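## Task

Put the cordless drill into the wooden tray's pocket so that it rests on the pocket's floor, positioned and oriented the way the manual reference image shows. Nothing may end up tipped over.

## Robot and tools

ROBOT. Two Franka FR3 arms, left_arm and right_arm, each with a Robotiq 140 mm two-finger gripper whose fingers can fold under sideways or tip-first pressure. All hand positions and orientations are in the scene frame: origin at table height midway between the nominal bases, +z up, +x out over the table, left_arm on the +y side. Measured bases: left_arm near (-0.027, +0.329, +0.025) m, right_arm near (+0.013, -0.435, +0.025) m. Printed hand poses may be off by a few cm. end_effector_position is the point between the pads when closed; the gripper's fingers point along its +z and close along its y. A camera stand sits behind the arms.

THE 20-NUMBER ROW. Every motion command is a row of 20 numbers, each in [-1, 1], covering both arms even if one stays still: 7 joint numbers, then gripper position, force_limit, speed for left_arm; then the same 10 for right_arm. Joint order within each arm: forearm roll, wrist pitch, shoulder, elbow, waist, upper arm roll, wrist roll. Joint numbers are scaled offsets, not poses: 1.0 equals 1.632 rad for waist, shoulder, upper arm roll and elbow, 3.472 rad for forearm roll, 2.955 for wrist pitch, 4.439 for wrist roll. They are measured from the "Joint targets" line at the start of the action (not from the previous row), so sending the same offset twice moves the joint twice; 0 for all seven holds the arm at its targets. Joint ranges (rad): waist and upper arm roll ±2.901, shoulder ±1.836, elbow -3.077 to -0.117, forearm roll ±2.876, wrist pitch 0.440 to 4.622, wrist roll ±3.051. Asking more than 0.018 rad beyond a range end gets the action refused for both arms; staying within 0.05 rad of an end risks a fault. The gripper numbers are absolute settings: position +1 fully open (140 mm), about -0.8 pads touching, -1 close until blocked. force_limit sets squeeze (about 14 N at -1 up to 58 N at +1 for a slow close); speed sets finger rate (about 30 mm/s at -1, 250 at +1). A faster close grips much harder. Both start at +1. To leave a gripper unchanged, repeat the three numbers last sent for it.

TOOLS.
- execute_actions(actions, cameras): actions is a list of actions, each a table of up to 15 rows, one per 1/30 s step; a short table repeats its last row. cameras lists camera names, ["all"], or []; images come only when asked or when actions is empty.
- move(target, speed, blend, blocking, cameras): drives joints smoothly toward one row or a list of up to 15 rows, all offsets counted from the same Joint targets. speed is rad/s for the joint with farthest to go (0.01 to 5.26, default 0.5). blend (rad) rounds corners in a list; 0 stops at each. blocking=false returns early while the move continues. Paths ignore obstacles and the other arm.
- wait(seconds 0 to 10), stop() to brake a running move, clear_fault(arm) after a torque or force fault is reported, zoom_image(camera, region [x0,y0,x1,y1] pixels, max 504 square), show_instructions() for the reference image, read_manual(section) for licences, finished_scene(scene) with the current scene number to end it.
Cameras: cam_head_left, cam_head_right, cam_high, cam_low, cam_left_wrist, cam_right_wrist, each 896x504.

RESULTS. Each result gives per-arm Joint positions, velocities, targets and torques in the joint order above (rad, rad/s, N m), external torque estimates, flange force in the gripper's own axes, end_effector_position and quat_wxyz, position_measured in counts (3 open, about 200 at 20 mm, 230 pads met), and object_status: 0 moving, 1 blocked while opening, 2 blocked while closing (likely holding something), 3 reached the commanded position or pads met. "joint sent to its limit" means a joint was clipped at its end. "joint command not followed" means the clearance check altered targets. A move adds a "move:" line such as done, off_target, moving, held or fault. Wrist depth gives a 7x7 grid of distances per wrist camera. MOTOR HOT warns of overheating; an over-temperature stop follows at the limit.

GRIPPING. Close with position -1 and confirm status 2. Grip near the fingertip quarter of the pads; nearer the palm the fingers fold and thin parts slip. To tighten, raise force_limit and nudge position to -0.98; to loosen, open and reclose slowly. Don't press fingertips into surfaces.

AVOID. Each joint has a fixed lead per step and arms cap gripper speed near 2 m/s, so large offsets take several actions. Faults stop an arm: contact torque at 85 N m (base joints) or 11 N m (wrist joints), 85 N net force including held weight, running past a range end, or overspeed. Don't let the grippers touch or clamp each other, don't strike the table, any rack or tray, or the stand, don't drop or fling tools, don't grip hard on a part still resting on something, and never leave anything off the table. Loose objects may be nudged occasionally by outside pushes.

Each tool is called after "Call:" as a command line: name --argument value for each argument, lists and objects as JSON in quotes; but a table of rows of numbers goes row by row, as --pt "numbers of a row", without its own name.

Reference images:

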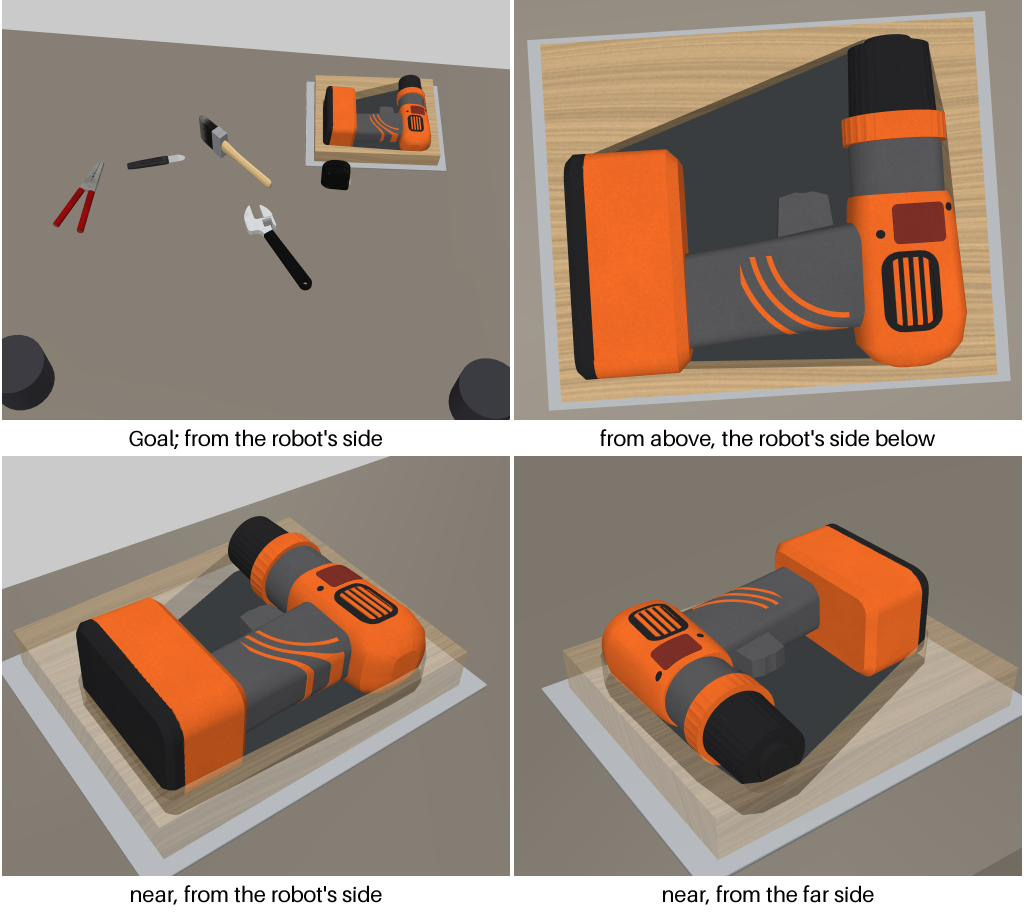

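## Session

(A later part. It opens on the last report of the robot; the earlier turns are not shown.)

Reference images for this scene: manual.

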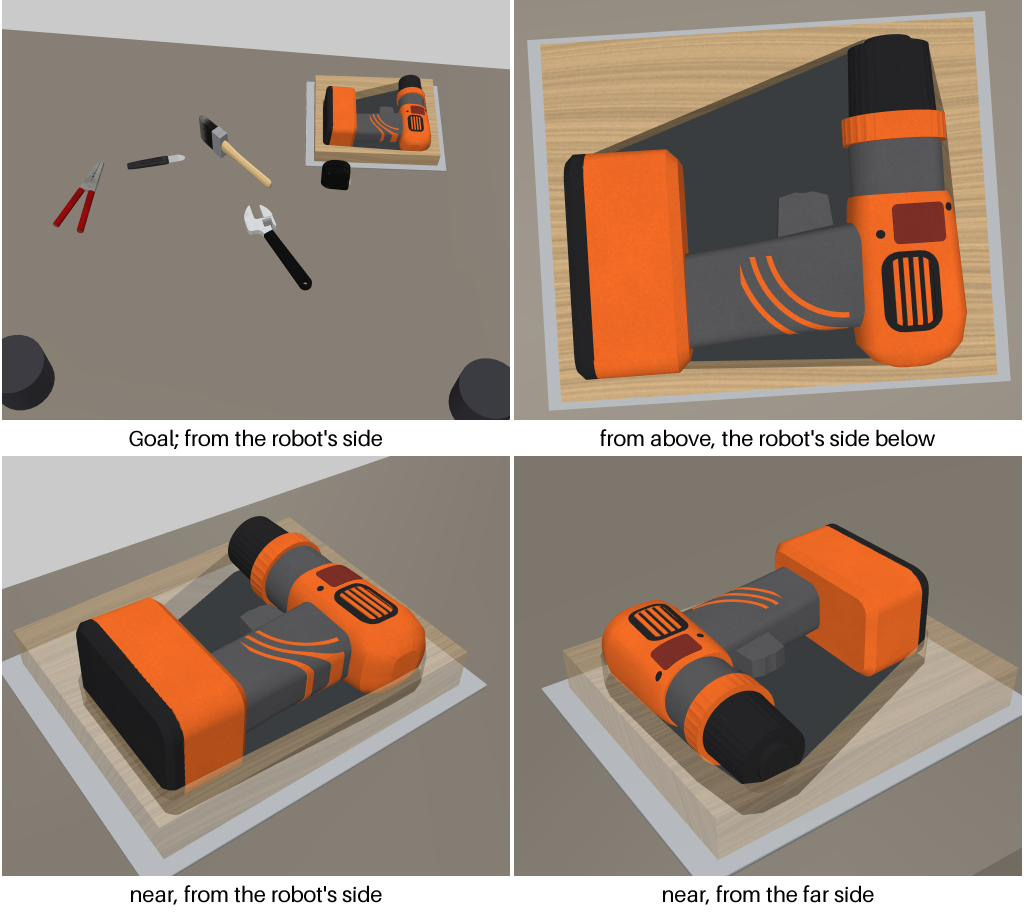

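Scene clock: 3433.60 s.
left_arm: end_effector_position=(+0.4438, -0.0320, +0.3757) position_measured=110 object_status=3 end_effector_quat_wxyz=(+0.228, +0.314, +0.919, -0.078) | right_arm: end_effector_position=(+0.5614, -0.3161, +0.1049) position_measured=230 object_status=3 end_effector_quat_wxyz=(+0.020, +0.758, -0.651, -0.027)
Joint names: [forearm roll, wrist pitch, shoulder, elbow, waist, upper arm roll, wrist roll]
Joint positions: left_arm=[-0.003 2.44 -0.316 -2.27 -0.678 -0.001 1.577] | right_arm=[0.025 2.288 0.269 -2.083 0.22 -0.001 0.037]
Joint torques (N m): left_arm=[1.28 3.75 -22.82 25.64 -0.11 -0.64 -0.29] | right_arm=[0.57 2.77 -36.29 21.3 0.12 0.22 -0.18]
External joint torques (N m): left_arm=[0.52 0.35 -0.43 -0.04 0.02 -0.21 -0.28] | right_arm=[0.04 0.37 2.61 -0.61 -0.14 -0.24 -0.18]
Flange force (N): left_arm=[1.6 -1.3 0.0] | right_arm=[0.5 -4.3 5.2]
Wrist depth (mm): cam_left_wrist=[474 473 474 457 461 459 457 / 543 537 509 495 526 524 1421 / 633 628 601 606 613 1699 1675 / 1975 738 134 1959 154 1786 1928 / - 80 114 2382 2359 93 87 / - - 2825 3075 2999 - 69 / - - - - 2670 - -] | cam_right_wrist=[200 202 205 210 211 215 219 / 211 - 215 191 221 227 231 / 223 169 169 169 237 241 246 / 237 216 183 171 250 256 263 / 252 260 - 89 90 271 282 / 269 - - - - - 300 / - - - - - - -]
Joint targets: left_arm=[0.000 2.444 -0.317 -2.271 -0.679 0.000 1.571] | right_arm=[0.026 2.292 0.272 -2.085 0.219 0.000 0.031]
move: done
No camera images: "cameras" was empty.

Call:
move --target '[0,0,0,0,0,0,0,0.15,0,-1,0,0.0015,0.0021,-0.0006,0,0,0,-1,-1,-1]' --speed 0.03 --cameras '[]'

Call:
move --target '[0,0,0,0,0,0,0,0.15,0,-1,0,0.0015,0.0021,-0.0006,0,0,0,-1,-1,-1]' --speed 0.03 --cameras '["cam_low"]'

Call:
zoom_image --camera "cam_low" --region '[140, 220, 400, 320]'

Scene clock: 3439.47 s.
left_arm: end_effector_position=(+0.4438, -0.0320, +0.3757) position_measured=110 object_status=3 end_effector_quat_wxyz=(+0.228, +0.314, +0.919, -0.078) | right_arm: end_effector_position=(+0.5615, -0.3161, +0.1048) position_measured=230 object_status=3 end_effector_quat_wxyz=(+0.020, +0.758, -0.651, -0.027)
Joint names: [forearm roll, wrist pitch, shoulder, elbow, waist, upper arm roll, wrist roll]
Joint positions: left_arm=[-0.003 2.44 -0.316 -2.27 -0.678 -0.001 1.577] | right_arm=[0.025 2.289 0.269 -2.084 0.22 -0.001 0.037]
Joint torques (N m): left_arm=[1.29 3.73 -22.85 25.64 -0.09 -0.72 -0.3] | right_arm=[0.8 3.32 -34.54 20.93 0.12 0.48 -0.19]
External joint torques (N m): left_arm=[0.53 0.33 -0.36 -0.11 -0.2 -0.55 -0.29] | right_arm=[0.27 0.91 4.41 -1.02 0.08 0.23 -0.2]
Flange force (N): left_arm=[1.6 -1.9 0.1] | right_arm=[-0.1 -6.9 9.5]
Wrist depth (mm): cam_left_wrist=[477 471 460 456 460 457 455 / 543 540 526 499 522 526 1446 / 631 623 610 607 609 1641 1577 / 2024 745 134 1959 154 1854 1898 / - 81 113 2454 2429 91 87 / - - 2792 3239 2927 - 69 / - - - 3422 3239 - -] | cam_right_wrist=[200 201 205 209 213 214 218 / 210 180 211 - 224 228 231 / 224 169 170 167 241 240 245 / 237 232 182 172 251 257 262 / 252 252 - 89 91 272 280 / 269 - - - - - 299 / - - - - - - -]
Joint targets: left_arm=[0.000 2.444 -0.317 -2.271 -0.679 0.000 1.571] | right_arm=[0.026 2.297 0.276 -2.086 0.219 0.000 0.031]
move: done
No camera images: "cameras" was empty.

Scene clock: 3440.17 s.
left_arm: end_effector_position=(+0.4438, -0.0320, +0.3757) position_measured=110 object_status=3 end_effector_quat_wxyz=(+0.228, +0.314, +0.919, -0.078) | right_arm: end_effector_position=(+0.5616, -0.3161, +0.1047) position_measured=230 object_status=3 end_effector_quat_wxyz=(+0.020, +0.758, -0.651, -0.027)
Joint names: [forearm roll, wrist pitch, shoulder, elbow, waist, upper arm roll, wrist roll]
Joint positions: left_arm=[-0.003 2.44 -0.316 -2.27 -0.678 -0.001 1.577] | right_arm=[0.025 2.29 0.269 -2.084 0.22 -0.001 0.037]
Joint torques (N m): left_arm=[1.28 3.75 -22.85 25.67 -0.11 -0.71 -0.32] | right_arm=[0.81 3.89 -32.73 20.55 0.19 0.5 -0.15]
External joint torques (N m): left_arm=[0.51 0.35 -0.48 -0.02 -0.12 -0.44 -0.31] | right_arm=[0.28 1.49 6.07 -1.32 0.11 0.21 -0.16]
Flange force (N): left_arm=[1.6 -1.8 -0.1] | right_arm=[-0.3 -9.5 13.5]
Wrist depth (mm): cam_left_wrist=[477 472 458 457 466 457 454 / 540 536 514 488 526 524 1437 / 629 623 577 607 607 1675 1699 / 2094 750 134 1991 154 1883 1869 / - 80 114 2429 2454 93 87 / - - 3155 3114 3114 - 69 / - - - 3572 - - -] | cam_right_wrist=[200 202 206 210 212 215 218 / 211 - 211 - 220 228 230 / 223 169 168 165 243 240 246 / 237 231 233 171 249 257 262 / 251 250 - 89 90 272 281 / 269 - - - - - 299 / - - - - - - -]
Joint targets: left_arm=[0.000 2.444 -0.317 -2.271 -0.679 0.000 1.571] | right_arm=[0.026 2.301 0.279 -2.087 0.219 0.000 0.031]
move: off_target (right_arm); right_arm: the wrist pitch is farthest, 0.012 rad from its target
Images, in order (width x height): cam_low 896x504.

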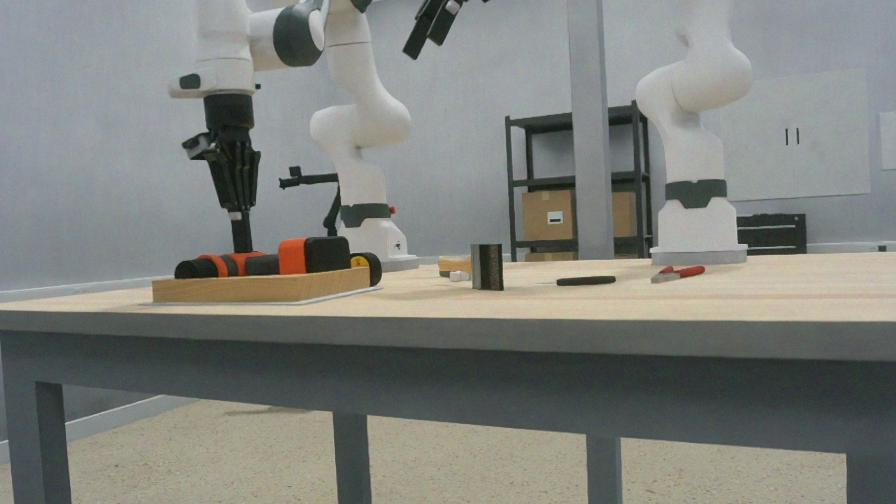

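Scaled by 1.938.

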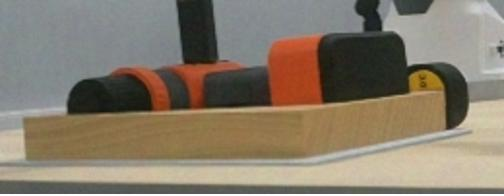

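Call:
move --pt "0 0 0 0 0 0 0 0.15 0 -1 0 -0.02724 -0.03505 0.01183 0 0 0 -1 -1 -1" --pt "0 0 0 0 0 0 0 0.15 0 -1 0 -0.0309 -0.02384 0.03027 0.15429 0 0.05672 -1 -1 -1" --pt "0 0 0 0 0 0 0 0.15 0 -1 0 -0.01963 -0.01011 0.02359 0.15429 0 0.05672 -1 -1 -1" --speed '[0.06, 0.25, 0.04]' --blend '[0.005, 0.005, 0]' --cameras '["cam_right_wrist"]'

Call:
move --target '[0,0,0,0,0,0,0,0.15,0,-1,0,0.0015,0.0021,-0.0006,0,0,0,-1,-1,-1]' --speed 0.03 --cameras '[]'

Call:
move --target '[0,0,0,0,0,0,0,0.15,0,-1,0,0.0015,0.0021,-0.0006,0,0,0,-1,-1,-1]' --speed 0.03 --cameras '[]'

Scene clock: 3467.07 s.
left_arm: end_effector_position=(+0.4438, -0.0320, +0.3757) position_measured=110 object_status=3 end_effector_quat_wxyz=(+0.228, +0.314, +0.919, -0.078) | right_arm: end_effector_position=(+0.5186, -0.1798, +0.1224) position_measured=230 object_status=3 end_effector_quat_wxyz=(+0.028, +0.764, -0.644, -0.023)
Joint names: [forearm roll, wrist pitch, shoulder, elbow, waist, upper arm roll, wrist roll]
Joint positions: left_arm=[-0.003 2.44 -0.316 -2.27 -0.678 -0.001 1.577] | right_arm=[0.025 2.235 0.258 -2.046 0.47 0.001 0.273]
Joint velocities: left_arm=[within noise] | right_arm=[0 0 0.001 0.001 0 0.001 0.006]
Joint torques (N m): left_arm=[1.29 3.74 -22.8 25.63 -0.1 -0.72 -0.3] | right_arm=[0.54 3.32 -34.51 21.36 -0.12 -0.96 0.18]
External joint torques (N m): left_arm=[0.52 0.34 -0.37 -0.08 -0.02 -0.35 -0.29] | right_arm=[-0.02 0.97 4.26 -0.9 -0.21 -1.27 0.17]
Flange force (N): left_arm=[1.5 -1.6 0.1] | right_arm=[-1.2 -7.1 8.8]
Wrist depth (mm): cam_left_wrist=[476 471 462 457 463 461 455 / 543 540 521 499 527 525 1404 / 638 615 396 578 612 1711 1664 / 2041 745 134 1883 154 1827 1813 / - 80 113 2336 2557 93 87 / - - 234 2858 3155 - 69 / - - 220 3521 - - -] | cam_right_wrist=[189 205 208 - 229 234 238 / 225 216 222 177 243 247 251 / 238 206 - - 253 261 266 / 251 - - - 227 278 284 / 267 271 - 89 91 292 298 / 282 - - - - - 323 / - - - - - - -]
Joint targets: left_arm=[0.000 2.444 -0.317 -2.271 -0.679 0.000 1.571] | right_arm=[0.026 2.243 0.263 -2.048 0.471 0.000 0.282]
move: done
Images, in order (width x height): cam_right_wrist 896x504.

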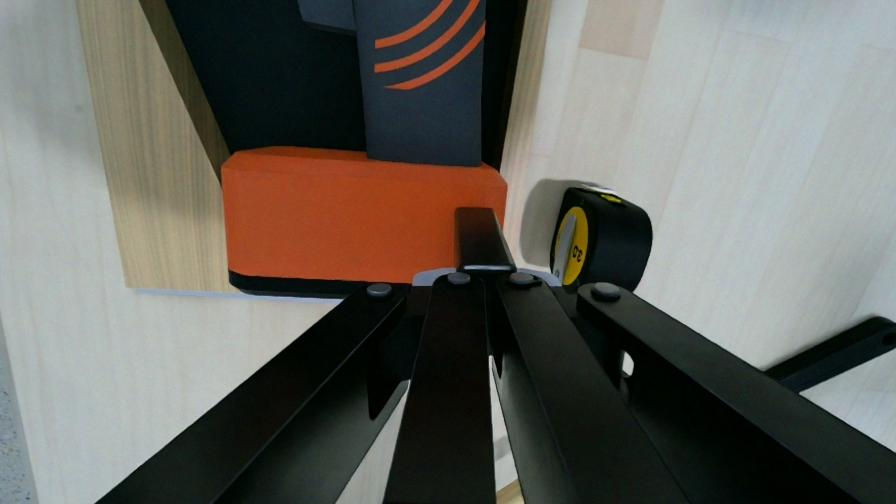

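Scene clock: 3467.77 s.
left_arm: end_effector_position=(+0.4438, -0.0320, +0.3757) position_measured=110 object_status=3 end_effector_quat_wxyz=(+0.228, +0.314, +0.919, -0.078) | right_arm: end_effector_position=(+0.5187, -0.1797, +0.1224) position_measured=230 object_status=3 end_effector_quat_wxyz=(+0.028, +0.763, -0.645, -0.023)
Joint names: [forearm roll, wrist pitch, shoulder, elbow, waist, upper arm roll, wrist roll]
Joint positions: left_arm=[-0.003 2.44 -0.316 -2.27 -0.678 -0.001 1.577] | right_arm=[0.025 2.236 0.258 -2.046 0.47 0.001 0.275]
Joint torques (N m): left_arm=[1.29 3.75 -22.82 25.65 -0.12 -0.72 -0.32] | right_arm=[0.54 3.89 -33.44 20.96 -0.17 -1.12 0.24]
External joint torques (N m): left_arm=[0.52 0.35 -0.37 -0.05 -0.06 -0.35 -0.3] | right_arm=[-0.03 1.52 5.56 -1.42 -0.23 -1.41 0.23]
Flange force (N): left_arm=[1.4 -1.6 0.1] | right_arm=[-1.5 -8.1 12.3]
Wrist depth (mm): cam_left_wrist=[474 471 468 459 462 458 459 / 543 543 518 491 527 519 1446 / 639 629 385 553 617 1641 1664 / 2041 741 134 1975 154 1827 1854 / - 80 114 2429 2429 93 87 / - - 234 2892 2999 - 69 / - - 221 2557 2699 - -] | cam_right_wrist=[211 208 210 170 229 234 237 / 225 - 222 177 243 246 251 / 238 - 167 170 254 261 266 / 251 - 174 - 266 278 284 / 266 270 - 89 91 293 297 / 282 - - - - - 323 / - - - - - - -]
Joint targets: left_arm=[0.000 2.444 -0.317 -2.271 -0.679 0.000 1.571] | right_arm=[0.026 2.248 0.266 -2.049 0.471 0.000 0.282]
move: off_target (right_arm); right_arm: the wrist pitch is farthest, 0.012 rad from its target
No camera images: "cameras" was empty.

Scene clock: 3468.47 s.
left_arm: end_effector_position=(+0.4438, -0.0320, +0.3757) position_measured=110 object_status=3 end_effector_quat_wxyz=(+0.228, +0.314, +0.919, -0.078) | right_arm: end_effector_position=(+0.5187, -0.1797, +0.1222) position_measured=230 object_status=3 end_effector_quat_wxyz=(+0.027, +0.763, -0.645, -0.023)
Joint names: [forearm roll, wrist pitch, shoulder, elbow, waist, upper arm roll, wrist roll]
Joint positions: left_arm=[-0.003 2.44 -0.316 -2.27 -0.678 -0.001 1.577] | right_arm=[0.025 2.237 0.258 -2.047 0.47 0.001 0.275]
Joint torques (N m): left_arm=[1.3 3.74 -22.83 25.66 -0.1 -0.7 -0.31] | right_arm=[0.55 4.44 -31.82 20.62 -0.24 -1.18 0.24]
External joint torques (N m): left_arm=[0.53 0.35 -0.43 0 -0.04 -0.36 -0.3] | right_arm=[-0.02 2.06 7.27 -1.84 -0.31 -1.48 0.23]
Flange force (N): left_arm=[1.4 -1.6 0.0] | right_arm=[-2.0 -10.5 16.2]
Wrist depth (mm): cam_left_wrist=[475 467 460 455 457 453 452 / 535 545 515 496 528 521 1455 / 628 626 387 555 612 1675 1630 / 2059 745 134 1898 154 1883 1840 / - 80 114 2359 2479 90 87 / - - 234 2792 2792 - 69 / - - 221 3521 - - -] | cam_right_wrist=[213 207 212 - 230 234 238 / 226 222 221 176 243 246 250 / 237 - - 177 253 261 266 / 251 - - - 242 278 283 / 266 271 - 89 90 293 297 / 282 - - - - - 324 / - - - - - - -]
Joint targets: left_arm=[0.000 2.444 -0.317 -2.271 -0.679 0.000 1.571] | right_arm=[0.026 2.252 0.269 -2.050 0.471 0.000 0.282]
move: off_target (right_arm); right_arm: the wrist pitch is farthest, 0.016 rad from its target
No camera images: "cameras" was empty.

Call:
move --pt "0 0 0 0 0 0 0 0.15 0 -1 0 -0.0143 -0.0178 0.0067 0 0 0 -1 -1 -1" --pt "0 0 0 0 0 0 0 0.15 0 -1 0 -0.075 -0.09 0.04 -0.05 0 -0.018 -1 -1 -1" --speed '[0.08, 0.3]' --blend '[0.005, 0]' --cameras '["cam_right_wrist", "cam_left_wrist", "cam_low", "cam_high"]'

Call:
zoom_image --camera "cam_low" --region '[140, 220, 400, 320]'

Call:
zoom_image --camera "cam_high" --region '[260, 230, 410, 355]'

Scene clock: 3496.27 s.
left_arm: end_effector_position=(+0.4438, -0.0320, +0.3757) position_measured=110 object_status=3 end_effector_quat_wxyz=(+0.228, +0.314, +0.919, -0.078) | right_arm: end_effector_position=(+0.5286, -0.2242, +0.2119) position_measured=230 object_status=3 end_effector_quat_wxyz=(+0.027, +0.759, -0.650, -0.027)
Joint names: [forearm roll, wrist pitch, shoulder, elbow, waist, upper arm roll, wrist roll]
Joint positions: left_arm=[-0.003 2.44 -0.316 -2.27 -0.678 -0.001 1.577] | right_arm=[0.025 2.034 0.122 -1.985 0.39 0 0.211]
Joint velocities: left_arm=[within noise] | right_arm=[0 -0.001 0 0.001 -0.001 -0.001 -0.007]
Joint torques (N m): left_arm=[1.3 3.73 -22.83 25.65 -0.09 -0.73 -0.28] | right_arm=[0.7 2.08 -34.28 23.7 -0.16 -0.27 -0.19]
External joint torques (N m): left_arm=[0.53 0.33 -0.4 -0.07 -0.04 -0.39 -0.27] | right_arm=[0.04 -0.28 1.69 -0.2 -0.05 -0.27 -0.19]
Flange force (N): left_arm=[1.6 -1.6 0.0] | right_arm=[-0.4 -4.5 0.9]
Wrist depth (mm): cam_left_wrist=[478 476 462 457 464 454 459 / 540 543 517 493 528 522 1437 / 628 626 587 607 612 1723 1711 / 2076 747 134 1959 153 1840 1913 / - 80 114 2504 2405 93 87 / - - 313 3196 3037 - 69 / - - 2999 3796 3681 - -] | cam_right_wrist=[297 285 243 - 310 317 323 / 1073 310 301 264 327 333 340 / 1157 322 319 272 348 354 360 / 1204 346 - 265 366 376 387 / 1289 365 - 89 90 396 412 / 1340 - - - - - 439 / - - - - - - -]
Joint targets: left_arm=[0.000 2.444 -0.317 -2.271 -0.679 0.000 1.571] | right_arm=[0.026 2.031 0.123 -1.985 0.389 0.000 0.203]
move: done
Images, in order (width x height): cam_high 896x504, cam_low 896x504, cam_left_wrist 896x504, cam_right_wrist 896x504.

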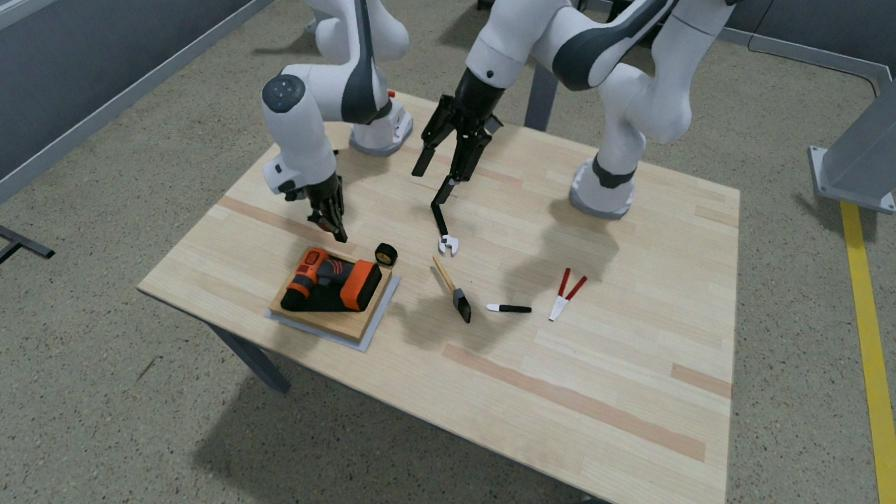

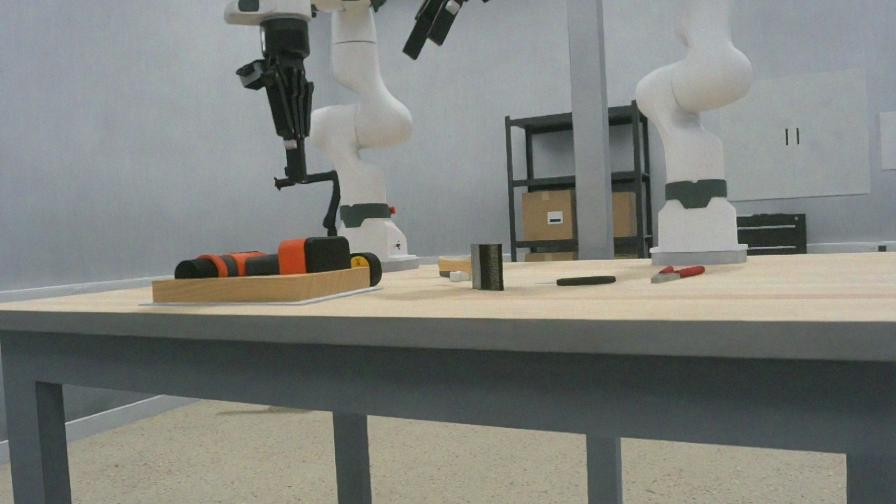

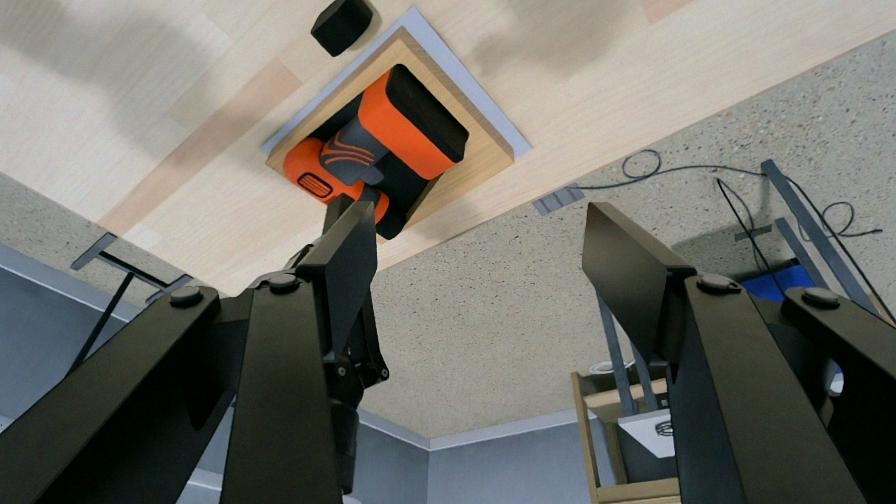

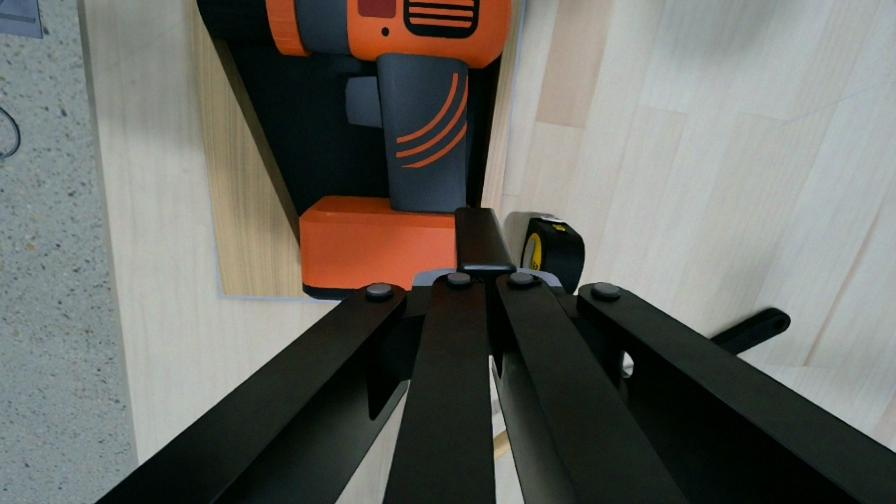

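Scaled by 1.938.

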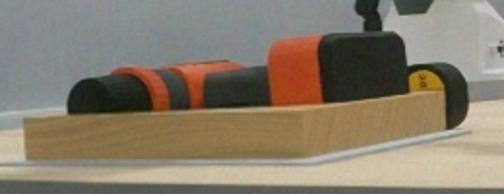

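Scaled by 3.360.

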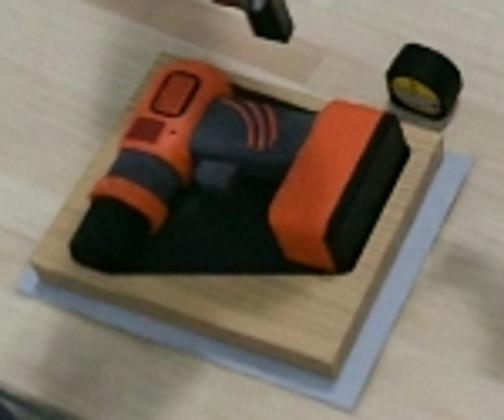

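Call:
execute_actions --actions '[]' --cameras '["cam_head_left", "cam_head_right"]'

Call:
zoom_image --camera "cam_head_left" --region '[430, 270, 530, 350]'

Call:
zoom_image --camera "cam_head_right" --region '[440, 270, 550, 350]'

Scene clock: 3501.73 s.
left_arm: end_effector_position=(+0.4438, -0.0320, +0.3757) position_measured=110 object_status=3 end_effector_quat_wxyz=(+0.228, +0.314, +0.919, -0.078) | right_arm: end_effector_position=(+0.5285, -0.2243, +0.2119) position_measured=230 object_status=3 end_effector_quat_wxyz=(+0.027, +0.759, -0.649, -0.027)
Joint names: [forearm roll, wrist pitch, shoulder, elbow, waist, upper arm roll, wrist roll]
Joint positions: left_arm=[-0.003 2.44 -0.316 -2.27 -0.678 -0.001 1.577] | right_arm=[0.025 2.034 0.122 -1.985 0.39 0 0.209]
Joint velocities: within noise
Joint torques (N m): left_arm=[1.3 3.73 -22.85 25.68 -0.12 -0.73 -0.3] | right_arm=[0.7 2.08 -34.29 23.67 -0.11 -0.3 -0.18]
External joint torques (N m): left_arm=[0.54 0.33 -0.37 -0.03 -0.17 -0.5 -0.29] | right_arm=[0.03 -0.28 1.78 -0.24 -0.29 -0.56 -0.19]
Flange force (N): left_arm=[1.4 -1.9 0.1] | right_arm=[0.1 -4.7 1.1]
Wrist depth (mm): cam_left_wrist=[478 473 461 456 460 456 453 / 540 539 513 498 529 521 1455 / 634 624 590 595 612 1687 1664 / 2076 747 134 1991 154 1735 1869 / - 80 113 2531 2504 93 87 / - - 313 3155 3155 - 69 / - - - - 3155 - -] | cam_right_wrist=[295 291 251 232 310 316 323 / 1073 306 304 272 328 334 341 / 1124 327 320 278 348 354 361 / 1216 343 321 - 363 376 389 / 1282 366 - 89 90 396 414 / 1347 - - - - - 441 / - - - - - - -]
Joint targets: left_arm=[0.000 2.444 -0.317 -2.271 -0.679 0.000 1.571] | right_arm=[0.026 2.031 0.123 -1.985 0.389 0.000 0.203]
Tool commands: left_gripper/position=+0.15 left_gripper/force_limit=+0.0 left_gripper/speed=-1.0 right_gripper/position=-1.0 right_gripper/force_limit=-1.0 right_gripper/speed=-1.0
Images, in order (width x height): cam_head_left 896x504, cam_head_right 896x504.

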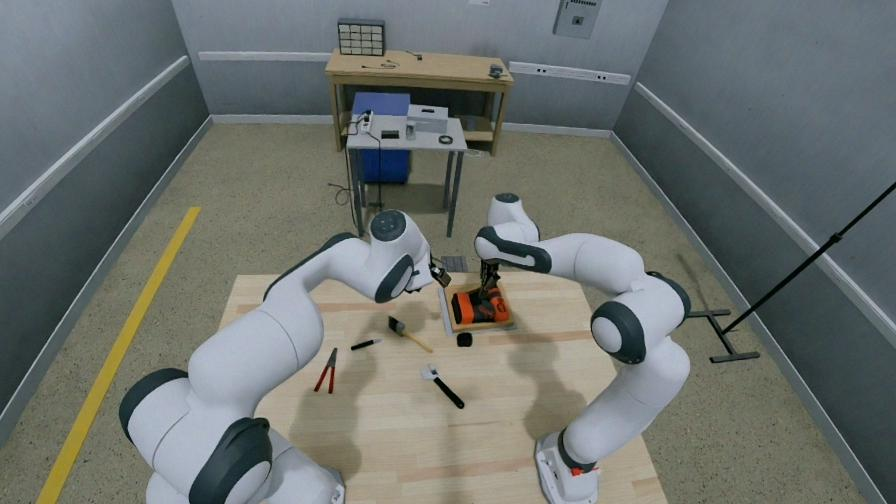

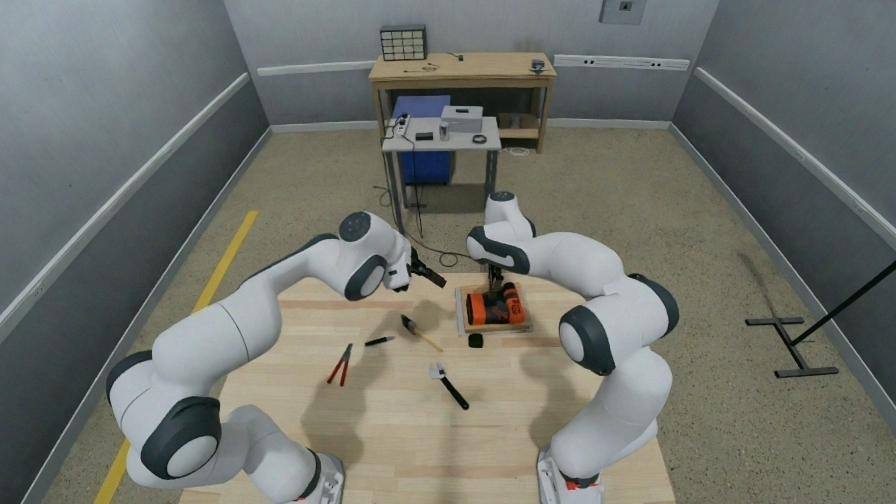

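Scaled by 5.040.

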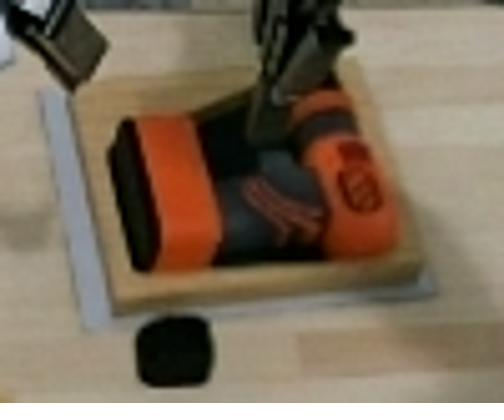

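Scaled by 4.582.

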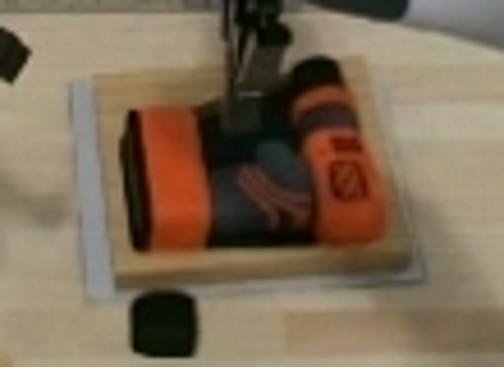

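Call:
finished_scene --scene 2

The scene is finished: the task was done.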